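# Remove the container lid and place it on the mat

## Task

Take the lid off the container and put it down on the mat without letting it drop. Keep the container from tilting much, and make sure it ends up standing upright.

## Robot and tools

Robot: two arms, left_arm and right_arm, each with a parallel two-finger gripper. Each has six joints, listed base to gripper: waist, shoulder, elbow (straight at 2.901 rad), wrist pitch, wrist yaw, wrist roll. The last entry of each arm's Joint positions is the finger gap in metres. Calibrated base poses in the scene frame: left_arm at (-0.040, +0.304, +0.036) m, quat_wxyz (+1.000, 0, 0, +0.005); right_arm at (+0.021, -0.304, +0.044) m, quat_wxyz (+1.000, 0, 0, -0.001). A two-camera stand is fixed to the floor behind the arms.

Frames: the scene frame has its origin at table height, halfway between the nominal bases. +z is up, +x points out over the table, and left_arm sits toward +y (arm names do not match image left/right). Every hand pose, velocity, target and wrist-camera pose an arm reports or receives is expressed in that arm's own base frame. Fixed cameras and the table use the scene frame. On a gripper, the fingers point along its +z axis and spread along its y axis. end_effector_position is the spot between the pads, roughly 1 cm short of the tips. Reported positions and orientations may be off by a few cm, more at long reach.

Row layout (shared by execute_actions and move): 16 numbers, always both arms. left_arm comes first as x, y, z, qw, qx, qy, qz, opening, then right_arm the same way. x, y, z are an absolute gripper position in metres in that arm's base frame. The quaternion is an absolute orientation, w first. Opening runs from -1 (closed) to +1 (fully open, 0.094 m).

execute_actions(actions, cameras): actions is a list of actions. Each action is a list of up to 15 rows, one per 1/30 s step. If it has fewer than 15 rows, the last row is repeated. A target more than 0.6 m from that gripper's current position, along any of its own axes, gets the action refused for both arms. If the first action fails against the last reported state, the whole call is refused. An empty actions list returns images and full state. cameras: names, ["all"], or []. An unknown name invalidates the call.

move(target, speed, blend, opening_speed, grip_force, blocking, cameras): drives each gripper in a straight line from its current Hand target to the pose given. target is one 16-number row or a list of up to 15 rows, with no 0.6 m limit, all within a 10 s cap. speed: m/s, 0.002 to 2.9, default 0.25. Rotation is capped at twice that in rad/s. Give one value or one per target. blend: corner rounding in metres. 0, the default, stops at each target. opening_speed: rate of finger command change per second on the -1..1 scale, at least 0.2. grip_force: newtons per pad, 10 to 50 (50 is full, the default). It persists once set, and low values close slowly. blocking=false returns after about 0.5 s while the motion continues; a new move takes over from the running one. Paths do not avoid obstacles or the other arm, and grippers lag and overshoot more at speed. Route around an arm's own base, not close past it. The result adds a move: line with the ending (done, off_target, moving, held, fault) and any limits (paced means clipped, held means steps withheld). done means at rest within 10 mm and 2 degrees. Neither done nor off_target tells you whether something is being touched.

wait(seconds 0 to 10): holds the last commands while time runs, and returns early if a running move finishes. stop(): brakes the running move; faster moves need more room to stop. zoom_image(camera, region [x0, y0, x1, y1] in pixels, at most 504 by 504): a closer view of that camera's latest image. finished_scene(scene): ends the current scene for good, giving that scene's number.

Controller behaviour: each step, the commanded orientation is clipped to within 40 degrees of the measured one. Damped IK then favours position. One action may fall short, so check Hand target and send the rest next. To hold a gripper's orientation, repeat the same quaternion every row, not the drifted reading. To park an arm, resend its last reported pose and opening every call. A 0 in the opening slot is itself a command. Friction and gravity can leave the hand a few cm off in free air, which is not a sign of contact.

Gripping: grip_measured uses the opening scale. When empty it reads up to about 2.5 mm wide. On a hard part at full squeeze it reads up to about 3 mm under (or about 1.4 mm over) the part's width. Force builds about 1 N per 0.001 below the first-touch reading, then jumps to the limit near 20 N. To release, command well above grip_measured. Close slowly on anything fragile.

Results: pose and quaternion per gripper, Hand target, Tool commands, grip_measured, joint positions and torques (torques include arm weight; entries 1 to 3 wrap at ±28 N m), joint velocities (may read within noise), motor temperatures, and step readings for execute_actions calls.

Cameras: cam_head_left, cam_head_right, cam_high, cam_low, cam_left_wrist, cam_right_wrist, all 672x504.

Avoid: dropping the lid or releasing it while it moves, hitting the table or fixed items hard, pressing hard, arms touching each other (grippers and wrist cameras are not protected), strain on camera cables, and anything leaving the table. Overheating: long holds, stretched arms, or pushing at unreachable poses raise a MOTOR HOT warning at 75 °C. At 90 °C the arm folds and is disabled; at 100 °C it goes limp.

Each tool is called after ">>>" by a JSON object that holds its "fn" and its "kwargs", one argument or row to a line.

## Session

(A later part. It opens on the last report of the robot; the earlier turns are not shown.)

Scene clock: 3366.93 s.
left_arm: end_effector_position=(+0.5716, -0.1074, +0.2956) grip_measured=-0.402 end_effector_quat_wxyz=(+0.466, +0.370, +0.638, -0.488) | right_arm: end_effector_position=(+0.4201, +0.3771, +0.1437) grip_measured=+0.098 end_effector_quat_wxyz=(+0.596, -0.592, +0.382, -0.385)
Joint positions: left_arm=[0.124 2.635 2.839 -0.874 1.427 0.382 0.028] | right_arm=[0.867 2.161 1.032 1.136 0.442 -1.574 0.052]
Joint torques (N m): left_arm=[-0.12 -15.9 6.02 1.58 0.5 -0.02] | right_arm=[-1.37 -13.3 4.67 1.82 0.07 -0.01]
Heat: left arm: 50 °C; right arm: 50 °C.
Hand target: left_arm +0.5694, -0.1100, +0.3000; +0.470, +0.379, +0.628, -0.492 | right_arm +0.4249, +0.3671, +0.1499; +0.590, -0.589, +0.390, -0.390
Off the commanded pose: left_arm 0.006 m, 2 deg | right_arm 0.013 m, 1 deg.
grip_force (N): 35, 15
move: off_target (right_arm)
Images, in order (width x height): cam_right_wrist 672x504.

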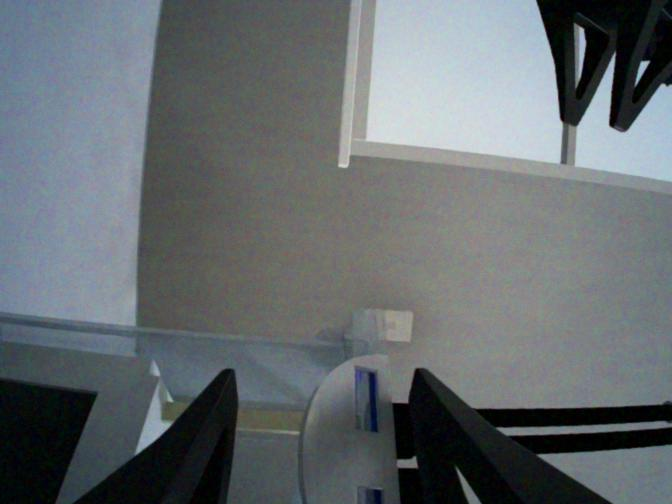

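>>> {"fn": "move", "kwargs": {
  "target": [
    [0.5695, -0.11, 0.30, 0.470, 0.379, 0.628, -0.492, -0.4, 0.425, 0.371, 0.160, 0.5897, -0.5897, 0.3902, -0.3902, 0.1]
  ],
  "speed": 0.06,
  "opening_speed": 1.0
}}

Scene clock: 3383.27 s.
left_arm: end_effector_position=(+0.5716, -0.1074, +0.2956) grip_measured=-0.402 end_effector_quat_wxyz=(+0.466, +0.370, +0.638, -0.488) | right_arm: end_effector_position=(+0.4198, +0.3768, +0.1411) grip_measured=+0.098 end_effector_quat_wxyz=(+0.586, -0.603, +0.383, -0.383)
Joint positions: left_arm=[0.124 2.635 2.839 -0.874 1.427 0.382 0.028] | right_arm=[0.867 2.147 1.032 1.092 0.442 -1.574 0.052]
Joint torques (N m): left_arm=[-0.17 -15.86 5.94 1.6 0.51 0.02] | right_arm=[-0.83 -13.98 6.34 1.86 0.17 0.02]
Motor temperatures (°C): left_arm=[30 50 42 35 29 27 26] | right_arm=[27 42 30 48 28 28 29]
Heat: left arm: 50 °C; right arm: 48 °C.
Hand target: left_arm +0.5694, -0.1100, +0.3000; +0.470, +0.379, +0.628, -0.492 | right_arm +0.4248, +0.3710, +0.1598; +0.590, -0.590, +0.390, -0.390
Off the commanded pose: left_arm 0.006 m, 2 deg | right_arm 0.020 m, 2 deg.
grip_force (N): 35, 15
move: off_target (right_arm)

>>> {"fn": "move", "kwargs": {
  "target": [
    [0.5695, -0.11, 0.30, 0.470, 0.379, 0.628, -0.492, -0.4, 0.423, 0.372, 0.168, 0.5897, -0.5897, 0.3902, -0.3902, 0.1]
  ],
  "speed": 0.04,
  "opening_speed": 1.0,
  "cameras": ["cam_right_wrist", "cam_low"]
}}

>>> {"fn": "zoom_image", "kwargs": {
  "camera": "cam_low",
  "region": [240, 160, 360, 250]
}}

Scene clock: 3411.63 s.
left_arm: end_effector_position=(+0.5716, -0.1074, +0.2956) grip_measured=-0.402 end_effector_quat_wxyz=(+0.466, +0.370, +0.638, -0.488) | right_arm: end_effector_position=(+0.4193, +0.3762, +0.1470) grip_measured=+0.098 end_effector_quat_wxyz=(+0.584, -0.605, +0.384, -0.383)
Joint positions: left_arm=[0.124 2.635 2.839 -0.874 1.427 0.382 0.028] | right_arm=[0.867 2.123 1.032 1.062 0.442 -1.574 0.052]
Joint torques (N m): left_arm=[-0.21 -15.68 6.06 1.57 0.5 0.03] | right_arm=[-0.24 -13.81 6.91 1.87 0.21 0.02]
Heat: left arm: 50 °C; right arm: 47 °C.
Hand target: left_arm +0.5694, -0.1100, +0.3000; +0.470, +0.379, +0.628, -0.492 | right_arm +0.4228, +0.3720, +0.1677; +0.590, -0.590, +0.390, -0.390
Off the commanded pose: left_arm 0.006 m, 2 deg | right_arm 0.022 m, 2 deg.
grip_force (N): 35, 15
move: off_target (right_arm)
Images, in order (width x height): cam_low 672x504, cam_right_wrist 672x504.

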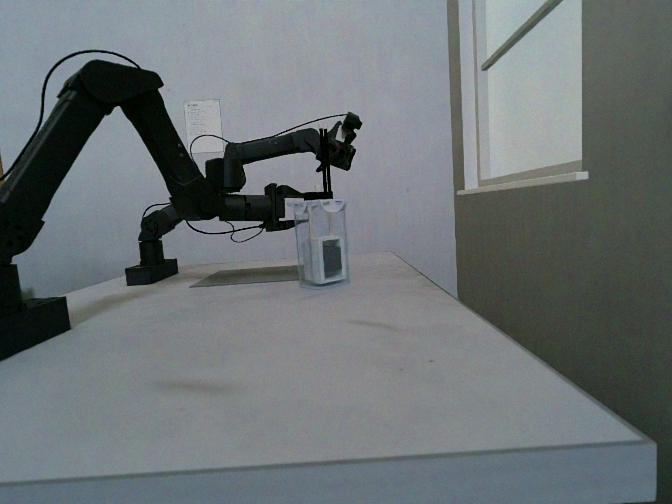

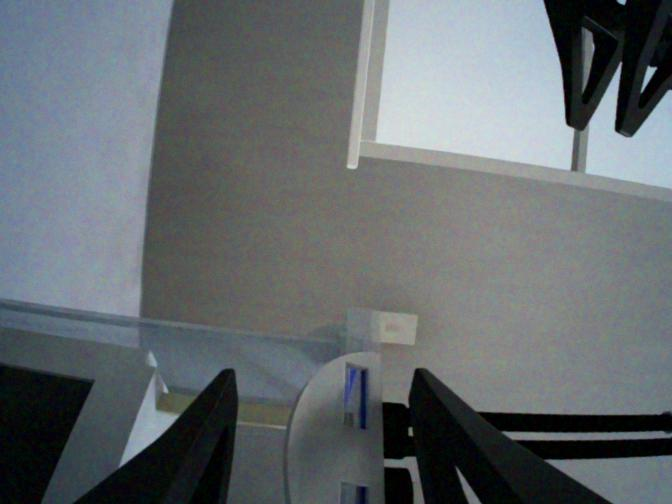

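Scaled by 4.200.

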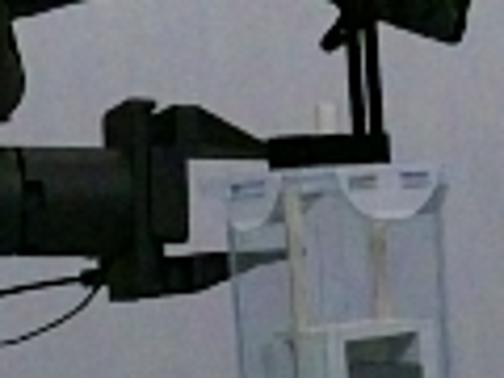

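>>> {"fn": "move", "kwargs": {
  "target": [
    [0.5695, -0.11, 0.30, 0.470, 0.379, 0.628, -0.492, -0.4, 0.423, 0.372, 0.160, 0.5897, -0.5897, 0.3902, -0.3902, -0.6]
  ],
  "speed": 0.06,
  "opening_speed": 0.4,
  "cameras": ["cam_low", "cam_right_wrist"]
}}

>>> {"fn": "zoom_image", "kwargs": {
  "camera": "cam_low",
  "region": [240, 160, 360, 250]
}}

Scene clock: 3428.33 s.
left_arm: end_effector_position=(+0.5716, -0.1074, +0.2956) grip_measured=-0.402 end_effector_quat_wxyz=(+0.466, +0.370, +0.638, -0.488) | right_arm: end_effector_position=(+0.4194, +0.3761, +0.1517) grip_measured=-0.597 end_effector_quat_wxyz=(+0.590, -0.598, +0.382, -0.385)
Joint positions: left_arm=[0.124 2.635 2.839 -0.874 1.427 0.382 0.028] | right_arm=[0.867 2.123 1.032 1.082 0.443 -1.577 0.019]
Joint torques (N m): left_arm=[-0.16 -15.84 5.91 1.59 0.55 0.03] | right_arm=[-0.4 -12.03 6.17 1.95 0.2 0.04]
Heat: left arm: 51 °C; right arm: 46 °C.
Hand target: left_arm +0.5694, -0.1100, +0.3000; +0.470, +0.379, +0.628, -0.492 | right_arm +0.4229, +0.3720, +0.1598; +0.590, -0.590, +0.390, -0.390
Off the commanded pose: left_arm 0.006 m, 2 deg | right_arm 0.010 m, 1 deg.
grip_force (N): 35, 15
move: done
Images, in order (width x height): cam_low 672x504, cam_right_wrist 672x504.

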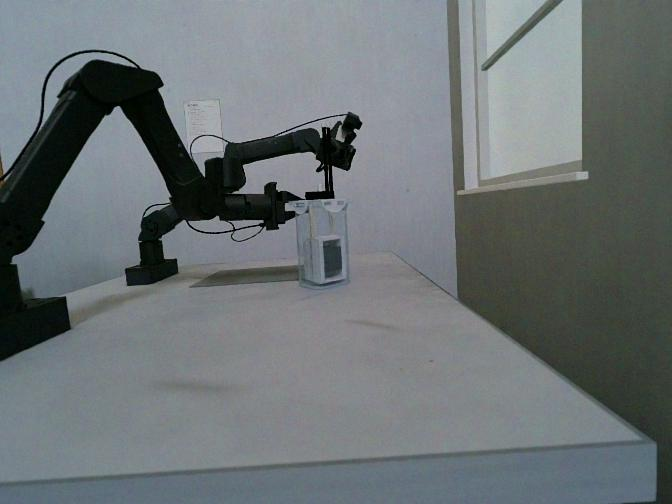

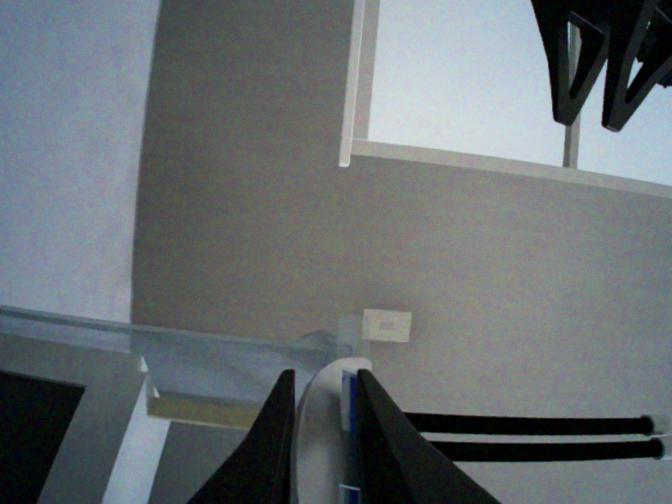

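Scaled by 4.200.

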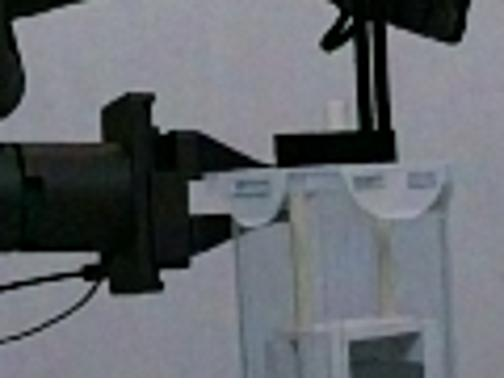

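>>> {"fn": "move", "kwargs": {
  "target": [
    [0.5695, -0.11, 0.30, 0.470, 0.379, 0.628, -0.492, -0.4, 0.423, 0.372, 0.160, 0.5897, -0.5897, 0.3902, -0.3902, 0.0],
    [0.5695, -0.11, 0.30, 0.470, 0.379, 0.628, -0.492, -0.4, 0.431, 0.362, 0.157, 0.5897, -0.5897, 0.3902, -0.3902, 0.0]
  ],
  "speed": 0.04,
  "opening_speed": 1.0,
  "cameras": ["cam_low", "cam_right_wrist"]
}}

>>> {"fn": "zoom_image", "kwargs": {
  "camera": "cam_low",
  "region": [240, 160, 360, 250]
}}

Scene clock: 3452.17 s.
left_arm: end_effector_position=(+0.5716, -0.1074, +0.2956) grip_measured=-0.402 end_effector_quat_wxyz=(+0.466, +0.370, +0.638, -0.488) | right_arm: end_effector_position=(+0.4271, +0.3688, +0.1516) grip_measured=-0.002 end_effector_quat_wxyz=(+0.588, -0.597, +0.384, -0.387)
Joint positions: left_arm=[0.124 2.635 2.839 -0.874 1.427 0.382 0.028] | right_arm=[0.843 2.123 1.032 1.082 0.426 -1.577 0.047]
Joint torques (N m): left_arm=[-0.17 -15.69 5.91 1.62 0.53 -0.02] | right_arm=[-0.91 -11.64 5.26 2.14 0.04 0.01]
Heat: left arm: 51 °C; right arm: 46 °C.
Hand target: left_arm +0.5694, -0.1100, +0.3000; +0.470, +0.379, +0.628, -0.492 | right_arm +0.4310, +0.3620, +0.1568; +0.590, -0.590, +0.390, -0.390
Off the commanded pose: left_arm 0.006 m, 2 deg | right_arm 0.010 m, 1 deg.
grip_force (N): 35, 15
move: done
Images, in order (width x height): cam_low 672x504, cam_right_wrist 672x504.

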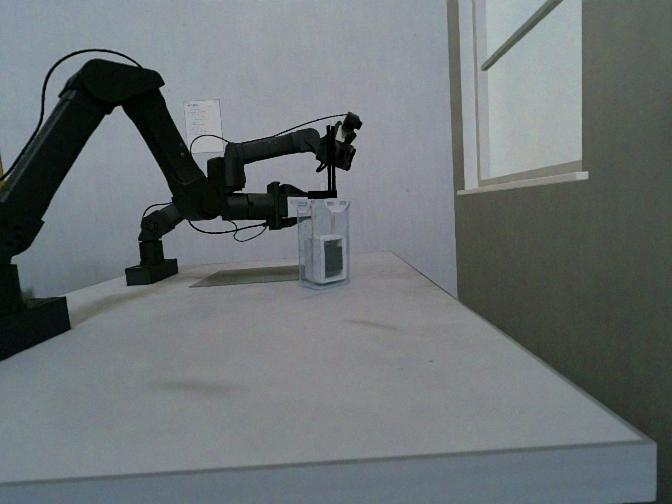

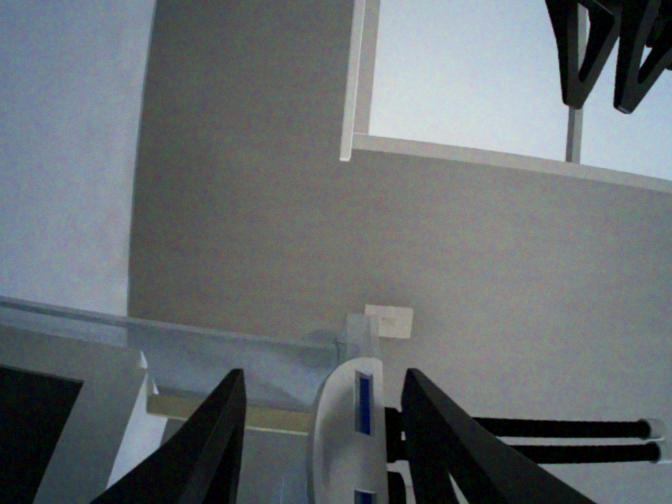

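Scaled by 4.200.

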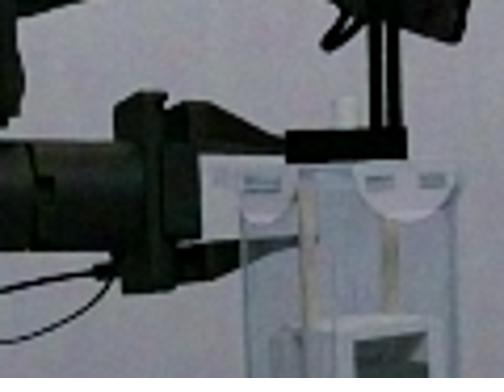

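>>> {"fn": "execute_actions", "kwargs": {
  "actions": [],
  "cameras": ["cam_high", "cam_head_left", "cam_right_wrist"]
}}

>>> {"fn": "zoom_image", "kwargs": {
  "camera": "cam_high",
  "region": [300, 140, 400, 290]
}}

>>> {"fn": "zoom_image", "kwargs": {
  "camera": "cam_head_left",
  "region": [230, 120, 350, 240]
}}

>>> {"fn": "zoom_image", "kwargs": {
  "camera": "cam_right_wrist",
  "region": [200, 304, 500, 504]
}}

Scene clock: 3488.53 s.
left_arm: end_effector_position=(+0.5716, -0.1074, +0.2956) grip_measured=-0.402 end_effector_quat_wxyz=(+0.466, +0.370, +0.638, -0.488) | right_arm: end_effector_position=(+0.4270, +0.3689, +0.1516) grip_measured=-0.002 end_effector_quat_wxyz=(+0.588, -0.597, +0.384, -0.387)
Joint positions: left_arm=[0.124 2.635 2.839 -0.874 1.427 0.382 0.028] | right_arm=[0.843 2.123 1.032 1.082 0.425 -1.577 0.047]
Joint velocities: left_arm=[0.007 -0.046 -0.007 -0.051 -0.051 0.007 -0.001] | right_arm=[within noise]
Joint torques (N m): left_arm=[-0.2 -15.65 5.87 1.59 0.53 0.05] | right_arm=[-1.11 -11.69 5.3 2.13 0.03 0.01]
Motor temperatures (°C): left_arm=[30 51 42 35 29 27 26] | right_arm=[27 44 31 46 28 28 29]
Heat: left arm: 51 °C; right arm: 46 °C.
Hand target: left_arm +0.5694, -0.1100, +0.3000; +0.470, +0.379, +0.628, -0.492 | right_arm +0.4310, +0.3620, +0.1568; +0.590, -0.590, +0.390, -0.390
Tool commands: left_gripper/opening=-0.4 right_gripper/opening=+0.0
Off the commanded pose: left_arm 0.006 m, 2 deg | right_arm 0.010 m, 1 deg.
grip_force (N): 35, 15
Images, in order (width x height): cam_head_left 672x504, cam_high 672x504, cam_right_wrist 672x504.

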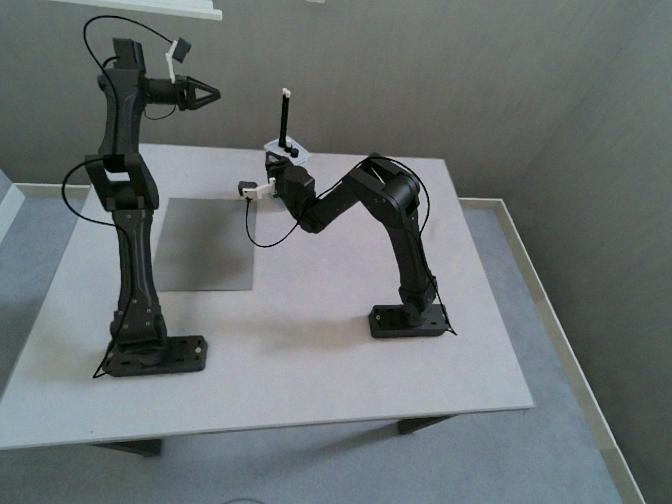

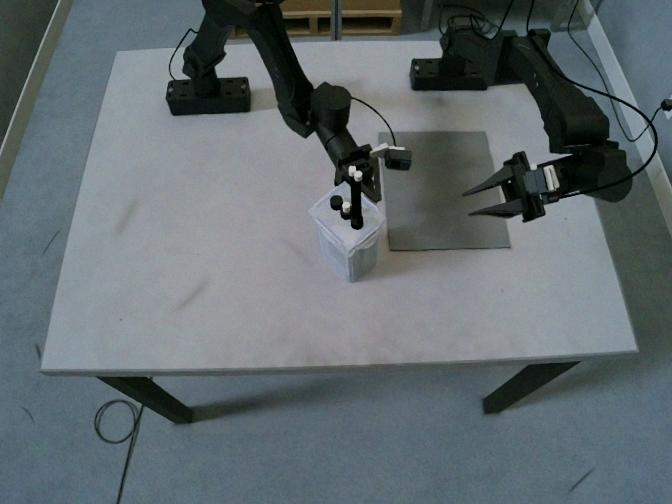

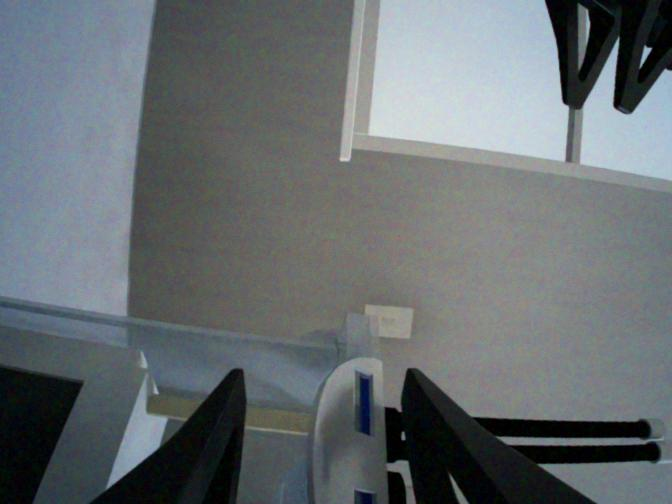

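Scaled by 3.360.

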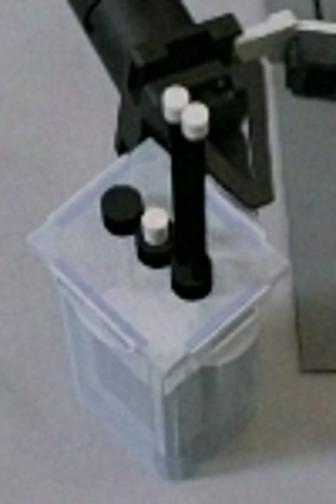

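Scaled by 4.200.

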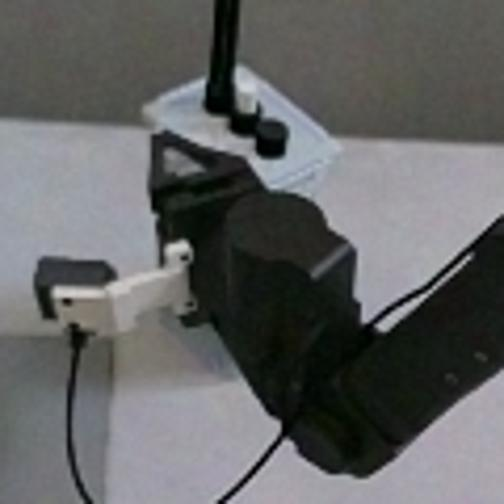

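Scaled by 1.680 from the camera's 672x504 image, which has a finer 960x720 frame.

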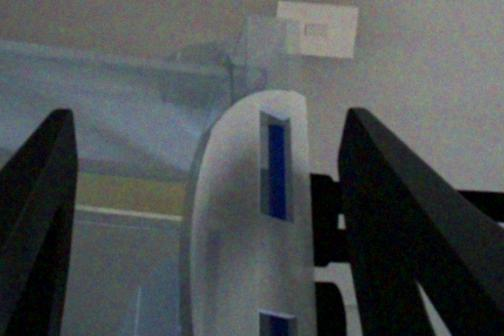

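>>> {"fn": "move", "kwargs": {
  "target": [
    [0.5695, -0.11, 0.30, 0.470, 0.379, 0.628, -0.492, -0.4, 0.395, 0.36, 0.157, 0.5897, -0.5897, 0.3902, -0.3902, 0.1]
  ],
  "speed": 0.04,
  "opening_speed": 1.0,
  "cameras": ["cam_low", "cam_right_wrist", "cam_high"]
}}

>>> {"fn": "zoom_image", "kwargs": {
  "camera": "cam_low",
  "region": [240, 160, 360, 250]
}}

>>> {"fn": "zoom_image", "kwargs": {
  "camera": "cam_high",
  "region": [300, 140, 400, 290]
}}

Scene clock: 3532.93 s.
left_arm: end_effector_position=(+0.5716, -0.1074, +0.2956) grip_measured=-0.402 end_effector_quat_wxyz=(+0.466, +0.370, +0.638, -0.488) | right_arm: end_effector_position=(+0.3991, +0.3617, +0.1410) grip_measured=+0.098 end_effector_quat_wxyz=(+0.577, -0.603, +0.389, -0.391)
Joint positions: left_arm=[0.124 2.635 2.839 -0.874 1.427 0.382 0.028] | right_arm=[0.893 2.083 0.925 1.126 0.49 -1.578 0.052]
Joint torques (N m): left_arm=[-0.16 -15.61 5.87 1.62 0.52 0] | right_arm=[0.28 -13 4.44 2.18 0.04 0.05]
Heat: left arm: 52 °C; right arm: 46 °C.
Hand target: left_arm +0.5694, -0.1100, +0.3000; +0.470, +0.379, +0.628, -0.492 | right_arm +0.3954, +0.3601, +0.1567; +0.590, -0.590, +0.390, -0.390
Off the commanded pose: left_arm 0.006 m, 2 deg | right_arm 0.017 m, 2 deg.
grip_force (N): 35, 15
move: off_target (right_arm)
Images, in order (width x height): cam_high 672x504, cam_low 672x504, cam_right_wrist 672x504.

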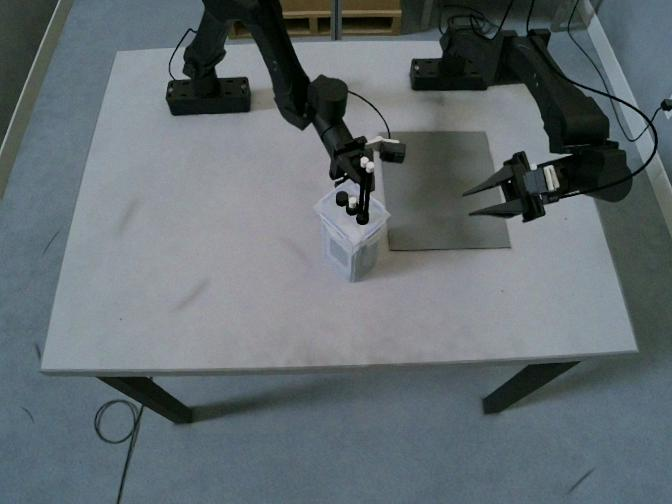

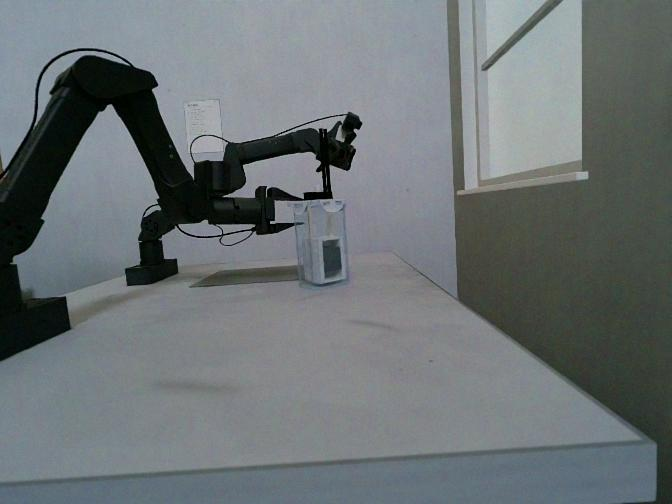

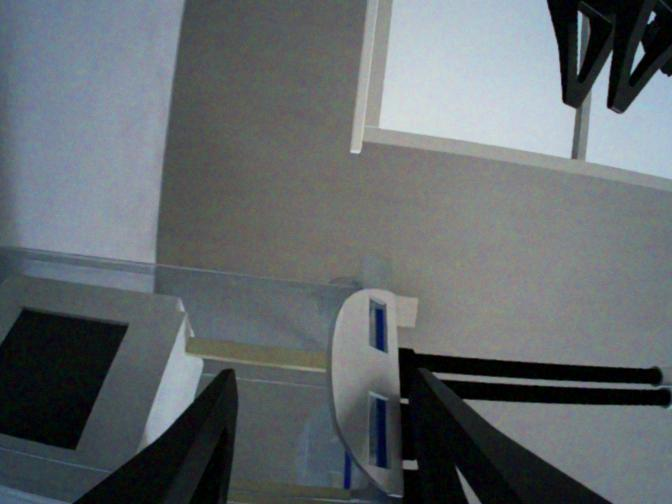

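Scaled by 4.200.

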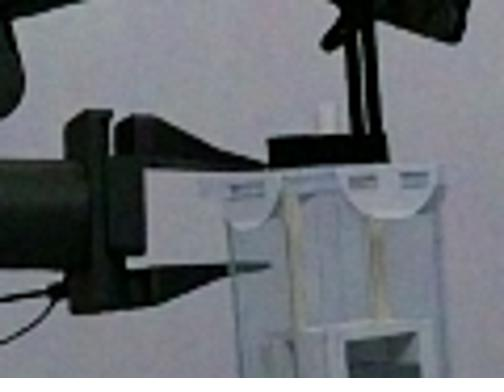

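Scaled by 3.360.

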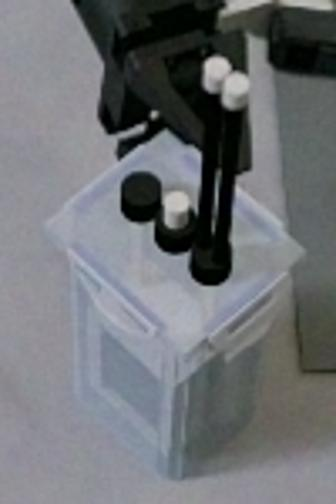

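>>> {"fn": "move", "kwargs": {
  "target": [
    [0.5695, -0.11, 0.30, 0.470, 0.379, 0.628, -0.492, -0.4, 0.398, 0.36, 0.166, 0.5897, -0.5897, 0.3902, -0.3902, 0.1],
    [0.5695, -0.11, 0.30, 0.470, 0.379, 0.628, -0.492, -0.4, 0.410, 0.347, 0.160, 0.5897, -0.5897, 0.3902, -0.3902, 0.1]
  ],
  "speed": 0.04,
  "opening_speed": 1.0,
  "cameras": ["cam_low", "cam_right_wrist", "cam_high"]
}}

>>> {"fn": "zoom_image", "kwargs": {
  "camera": "cam_low",
  "region": [240, 160, 360, 250]
}}

>>> {"fn": "zoom_image", "kwargs": {
  "camera": "cam_high",
  "region": [300, 140, 400, 290]
}}

Scene clock: 3550.57 s.
left_arm: end_effector_position=(+0.5716, -0.1074, +0.2956) grip_measured=-0.402 end_effector_quat_wxyz=(+0.466, +0.370, +0.638, -0.488) | right_arm: end_effector_position=(+0.4070, +0.3560, +0.1534) grip_measured=+0.098 end_effector_quat_wxyz=(+0.588, -0.598, +0.383, -0.386)
Joint positions: left_arm=[0.124 2.635 2.839 -0.874 1.427 0.382 0.028] | right_arm=[0.859 2.056 0.925 1.121 0.439 -1.578 0.052]
Joint torques (N m): left_arm=[-0.21 -15.77 5.91 1.58 0.5 -0.01] | right_arm=[-1.14 -11.71 4.48 2.13 0.11 0.04]
Heat: left arm: 52 °C; right arm: 46 °C.
Hand target: left_arm +0.5694, -0.1100, +0.3000; +0.470, +0.379, +0.628, -0.492 | right_arm +0.4101, +0.3471, +0.1599; +0.590, -0.590, +0.390, -0.390
Off the commanded pose: left_arm 0.006 m, 2 deg | right_arm 0.012 m, 1 deg.
grip_force (N): 35, 15
move: off_target (right_arm)
Images, in order (width x height): cam_high 672x504, cam_low 672x504, cam_right_wrist 672x504.

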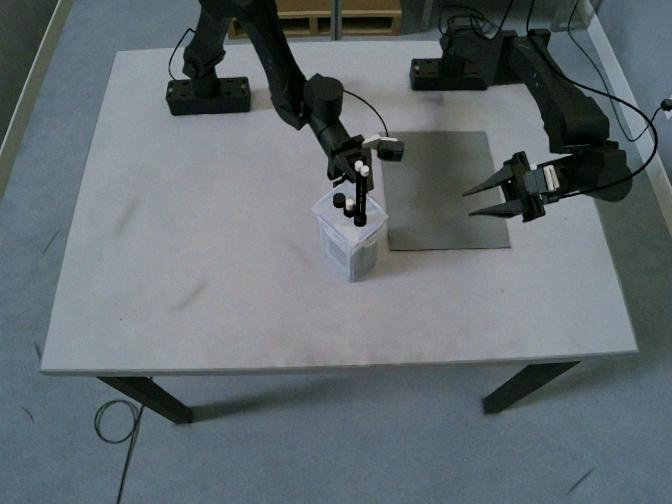

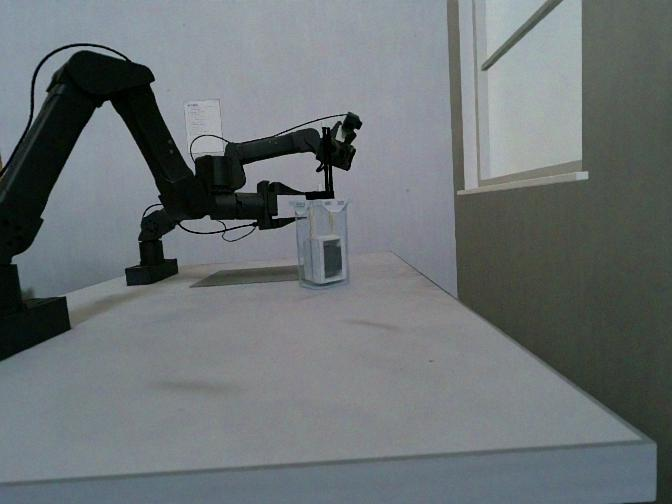

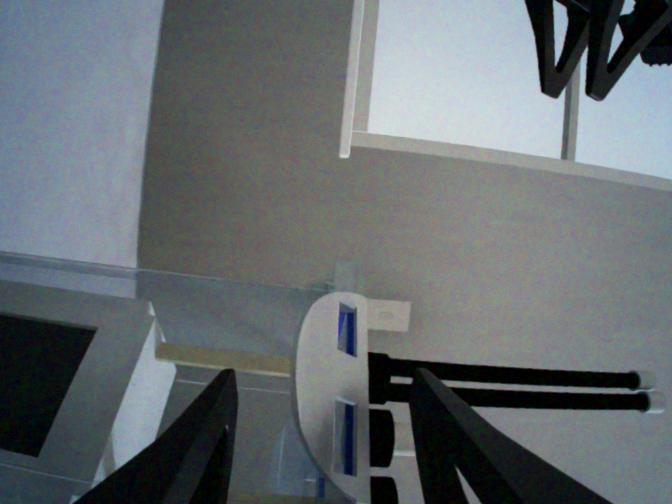

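Scaled by 4.200.

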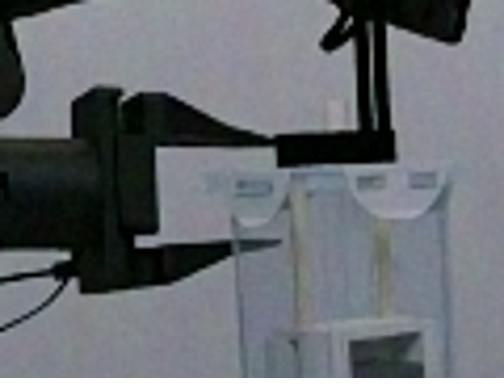

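Scaled by 3.360.

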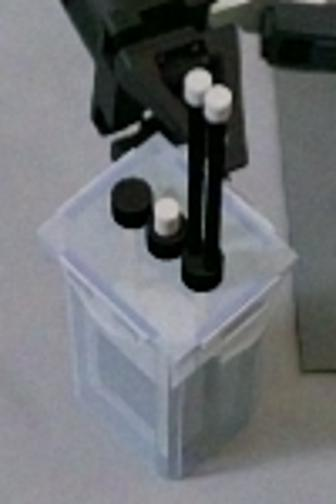

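>>> {"fn": "move", "kwargs": {
  "target": [
    [0.5695, -0.11, 0.30, 0.470, 0.379, 0.628, -0.492, -0.4, 0.409, 0.350, 0.152, 0.5897, -0.5897, 0.3902, -0.3902, -0.6]
  ],
  "speed": 0.04,
  "opening_speed": 0.4,
  "cameras": ["cam_low", "cam_right_wrist"]
}}

>>> {"fn": "zoom_image", "kwargs": {
  "camera": "cam_low",
  "region": [240, 160, 360, 250]
}}

Scene clock: 3566.70 s.
left_arm: end_effector_position=(+0.5716, -0.1074, +0.2956) grip_measured=-0.402 end_effector_quat_wxyz=(+0.466, +0.370, +0.638, -0.488) | right_arm: end_effector_position=(+0.4066, +0.3552, +0.1575) grip_measured=-0.597 end_effector_quat_wxyz=(+0.595, -0.591, +0.383, -0.388)
Joint positions: left_arm=[0.124 2.635 2.839 -0.874 1.427 0.382 0.028] | right_arm=[0.859 2.056 0.921 1.145 0.44 -1.578 0.019]
Joint torques (N m): left_arm=[-0.17 -15.6 5.81 1.58 0.53 0] | right_arm=[-0.51 -9.39 4.9 2.17 0.11 0.03]
Heat: left arm: 52 °C; right arm: 47 °C.
Hand target: left_arm +0.5694, -0.1100, +0.3000; +0.470, +0.379, +0.628, -0.492 | right_arm +0.4090, +0.3500, +0.1521; +0.590, -0.590, +0.390, -0.390
Off the commanded pose: left_arm 0.006 m, 2 deg | right_arm 0.008 m, 1 deg.
grip_force (N): 35, 15
move: done
Images, in order (width x height): cam_low 672x504, cam_right_wrist 672x504.

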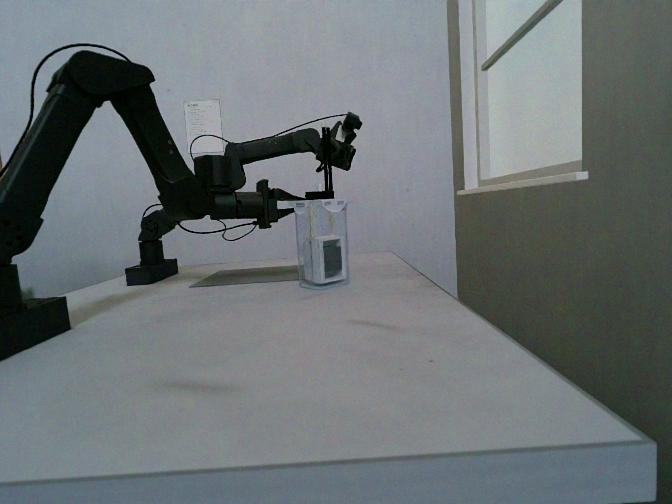

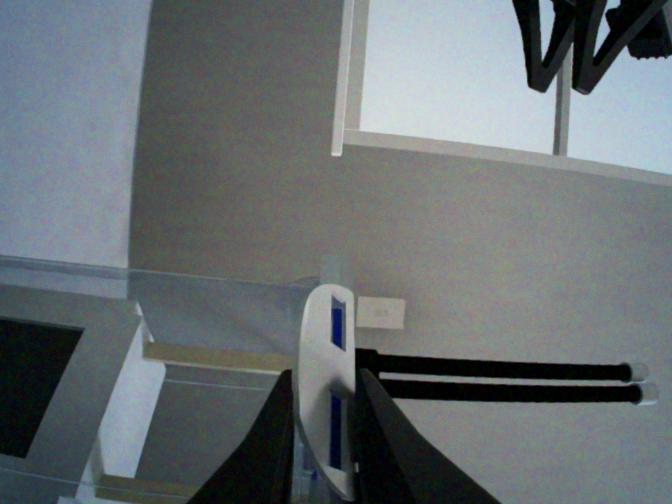

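Scaled by 4.200.

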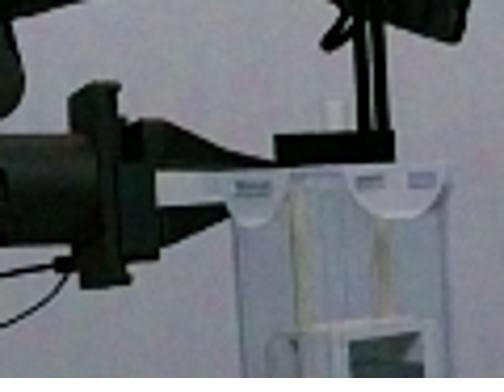

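>>> {"fn": "move", "kwargs": {
  "target": [
    [0.5695, -0.11, 0.30, 0.470, 0.379, 0.628, -0.492, -0.4, 0.405, 0.356, 0.158, 0.6602, -0.4912, 0.5086, -0.2534, -0.7]
  ],
  "speed": 0.15,
  "grip_force": [35, 35],
  "opening_speed": 0.4,
  "cameras": ["cam_low", "cam_right_wrist"]
}}

>>> {"fn": "zoom_image", "kwargs": {
  "camera": "cam_low",
  "region": [240, 160, 360, 250]
}}

Scene clock: 3600.47 s.
left_arm: end_effector_position=(+0.5716, -0.1074, +0.2956) grip_measured=-0.402 end_effector_quat_wxyz=(+0.466, +0.370, +0.638, -0.488) | right_arm: end_effector_position=(+0.4019, +0.3602, +0.1629) grip_measured=-0.698 end_effector_quat_wxyz=(+0.671, -0.492, +0.493, -0.253)
Joint positions: left_arm=[0.124 2.635 2.839 -0.874 1.427 0.382 0.028] | right_arm=[0.875 2.056 0.923 1.164 0.45 -1.158 0.014]
Joint torques (N m): left_arm=[-0.25 -15.53 5.9 1.59 0.53 0.02] | right_arm=[-0.32 -10.44 5.75 1.69 0.25 0.21]
Heat: left arm: 52 °C; right arm: 47 °C.
Hand target: left_arm +0.5694, -0.1100, +0.3000; +0.470, +0.379, +0.628, -0.492 | right_arm +0.4048, +0.3560, +0.1581; +0.661, -0.491, +0.508, -0.254
Off the commanded pose: left_arm 0.006 m, 2 deg | right_arm 0.007 m, 2 deg.
grip_force (N): 35, 35
move: done
Images, in order (width x height): cam_low 672x504, cam_right_wrist 672x504.

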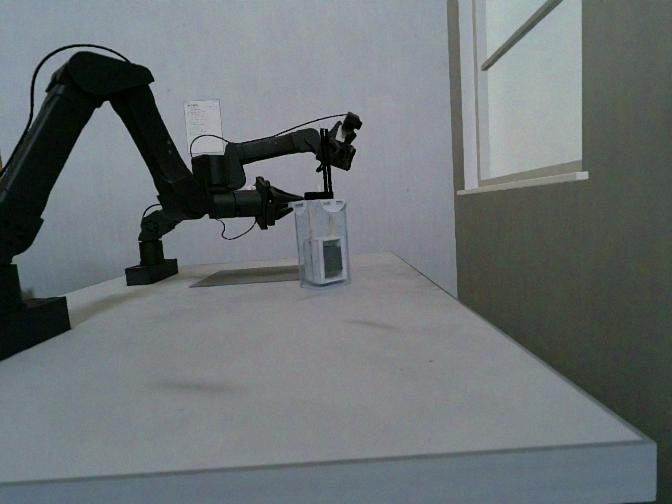

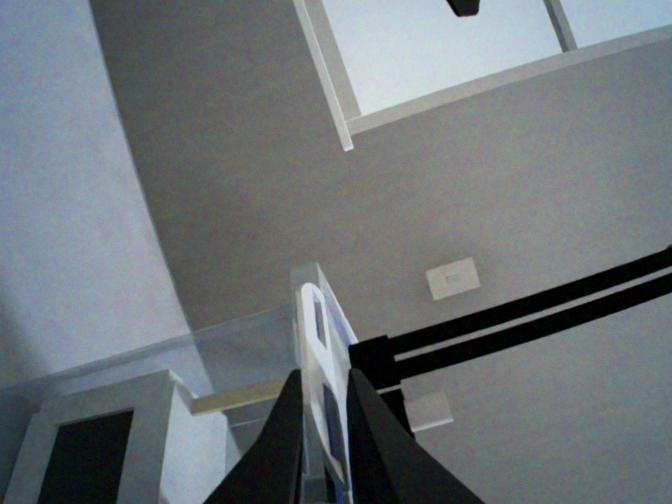

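Scaled by 4.200.

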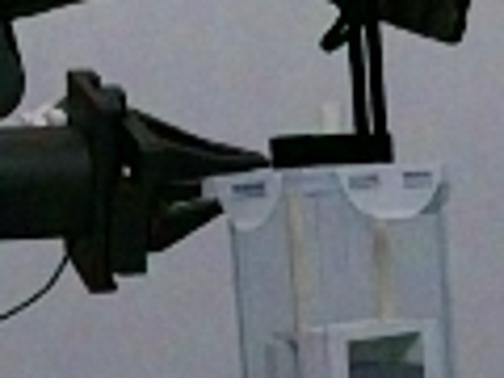

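>>> {"fn": "move", "kwargs": {
  "target": [
    [0.5695, -0.11, 0.30, 0.470, 0.379, 0.628, -0.492, -0.4, 0.398, 0.365, 0.165, 0.7058, -0.3155, 0.6328, -0.0431, -0.8],
    [0.5695, -0.11, 0.30, 0.470, 0.379, 0.628, -0.492, -0.4, 0.396, 0.367, 0.175, 0.6929, -0.1410, 0.6929, 0.1410, -0.8]
  ],
  "speed": 0.15,
  "opening_speed": 0.4,
  "cameras": ["cam_low", "cam_right_wrist"]
}}

>>> {"fn": "zoom_image", "kwargs": {
  "camera": "cam_low",
  "region": [240, 160, 360, 250]
}}

>>> {"fn": "zoom_image", "kwargs": {
  "camera": "cam_right_wrist",
  "region": [150, 254, 450, 504]
}}

Scene clock: 3618.43 s.
left_arm: end_effector_position=(+0.5716, -0.1074, +0.2956) grip_measured=-0.402 end_effector_quat_wxyz=(+0.466, +0.370, +0.638, -0.488) | right_arm: end_effector_position=(+0.4006, +0.3596, +0.1846) grip_measured=-0.798 end_effector_quat_wxyz=(+0.713, -0.125, +0.675, +0.141)
Joint positions: left_arm=[0.124 2.635 2.839 -0.874 1.427 0.382 0.028] | right_arm=[0.896 2.019 0.947 1.137 0.517 -0.02 0.01]
Joint torques (N m): left_arm=[0.01 -15.75 5.75 1.56 0.49 0] | right_arm=[0.92 -10.85 5.96 1.24 -0.12 0.15]
Heat: left arm: 52 °C; right arm: 45 °C.
Hand target: left_arm +0.5694, -0.1100, +0.3000; +0.470, +0.379, +0.628, -0.492 | right_arm +0.3956, +0.3665, +0.1750; +0.694, -0.141, +0.692, +0.141
Off the commanded pose: left_arm 0.006 m, 2 deg | right_arm 0.013 m, 4 deg.
grip_force (N): 35, 35
move: off_target (right_arm)
Images, in order (width x height): cam_low 672x504, cam_right_wrist 672x504.

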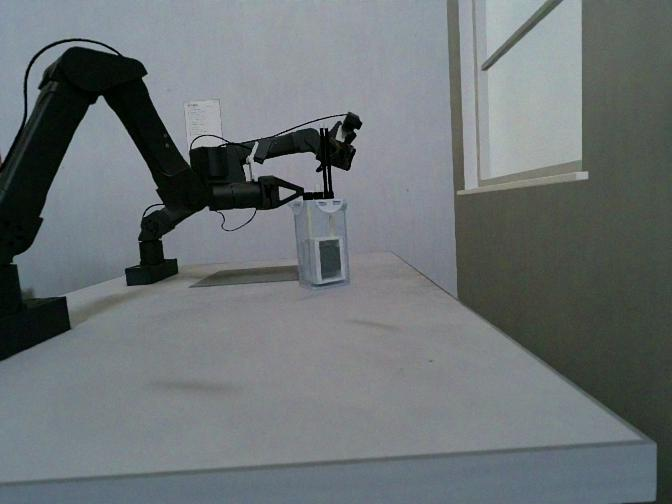

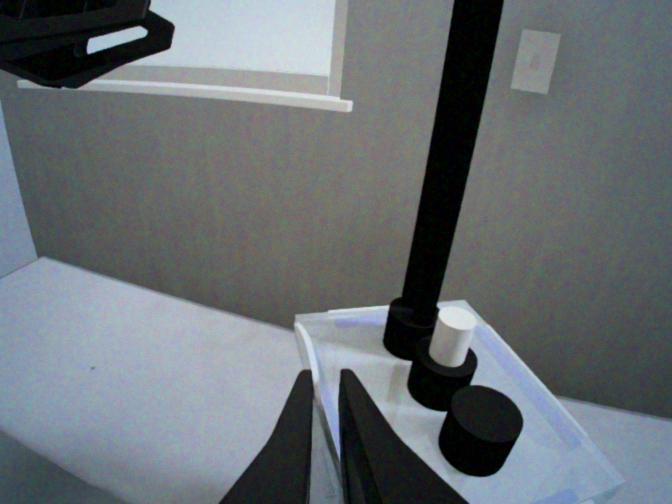

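Scaled by 4.200.

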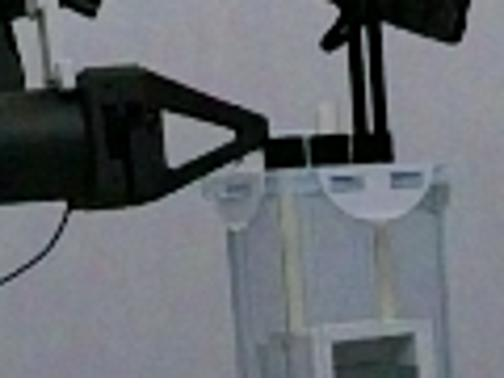

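Scaled by 1.680 from the camera's 672x504 image, which has a finer 960x720 frame.

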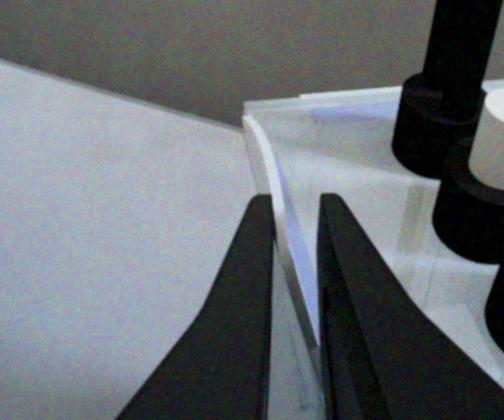

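>>> {"fn": "move", "kwargs": {
  "target": [
    [0.5695, -0.11, 0.30, 0.470, 0.379, 0.628, -0.492, -0.4, 0.4006, 0.3596, 0.18, 0.6929, -0.1410, 0.6929, 0.1410, -0.2],
    [0.5695, -0.11, 0.30, 0.470, 0.379, 0.628, -0.492, -0.4, 0.39, 0.352, 0.25, 0.6929, -0.1410, 0.6929, 0.1410, -0.2]
  ],
  "speed": 0.1,
  "opening_speed": 0.4,
  "cameras": ["cam_low", "cam_right_wrist","cam_high"]
}}

>>> {"fn": "zoom_image", "kwargs": {
  "camera": "cam_high",
  "region": [300, 140, 400, 290]
}}

>>> {"fn": "zoom_image", "kwargs": {
  "camera": "cam_right_wrist",
  "region": [150, 254, 450, 504]
}}

Scene clock: 3638.33 s.
left_arm: end_effector_position=(+0.5716, -0.1074, +0.2956) grip_measured=-0.402 end_effector_quat_wxyz=(+0.466, +0.370, +0.638, -0.488) | right_arm: end_effector_position=(+0.3912, +0.3524, +0.2346) grip_measured=-0.202 end_effector_quat_wxyz=(+0.688, -0.149, +0.697, +0.134)
Joint positions: left_arm=[0.124 2.635 2.839 -0.874 1.427 0.382 0.028] | right_arm=[0.893 1.794 0.98 0.794 0.489 -0.009 0.037]
Joint torques (N m): left_arm=[-0.18 -15.61 5.82 1.59 0.5 0.03] | right_arm=[0.25 -10.86 8.21 1.87 0.07 0.05]
Heat: left arm: 53 °C; right arm: 44 °C.
Hand target: left_arm +0.5694, -0.1100, +0.3000; +0.470, +0.379, +0.628, -0.492 | right_arm +0.3900, +0.3518, +0.2498; +0.693, -0.141, +0.693, +0.141
Off the commanded pose: left_arm 0.006 m, 2 deg | right_arm 0.015 m, 1 deg.
grip_force (N): 35, 35
move: off_target (right_arm)
Images, in order (width x height): cam_high 672x504, cam_low 672x504, cam_right_wrist 672x504.

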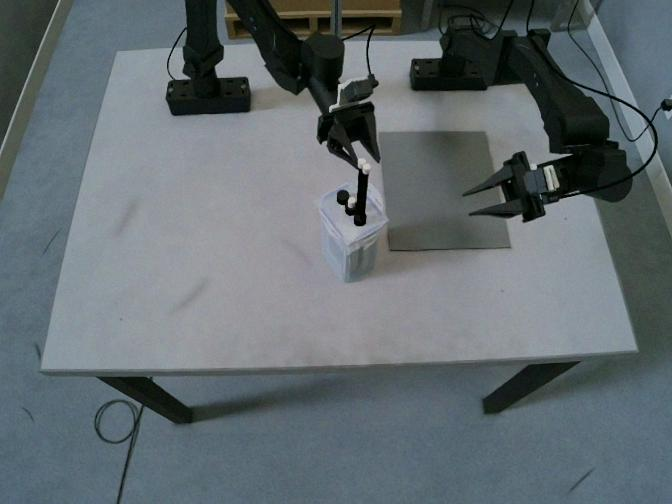

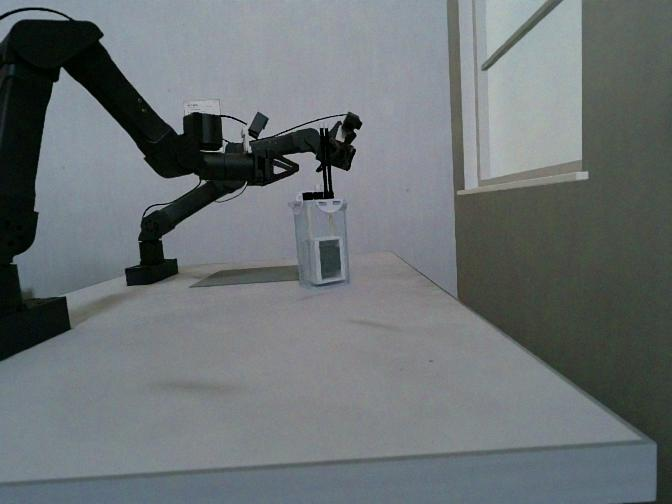

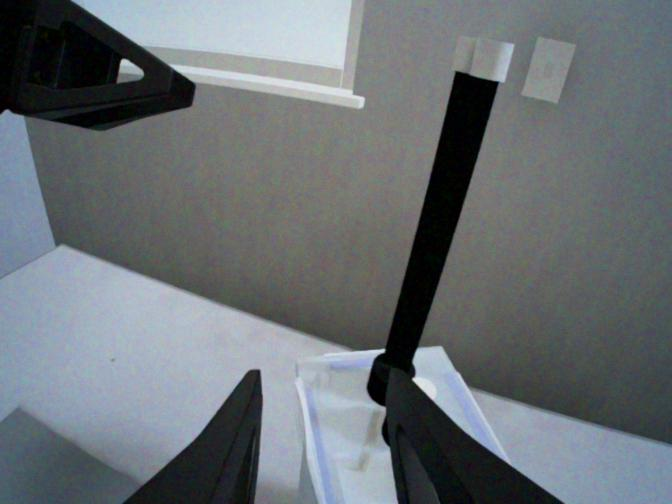

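Scaled by 3.360.

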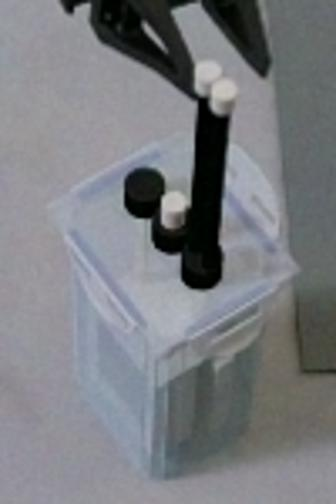

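Scaled by 1.680 from the camera's 672x504 image, which has a finer 960x720 frame.

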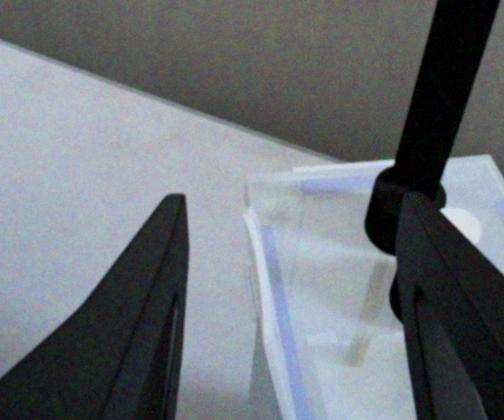

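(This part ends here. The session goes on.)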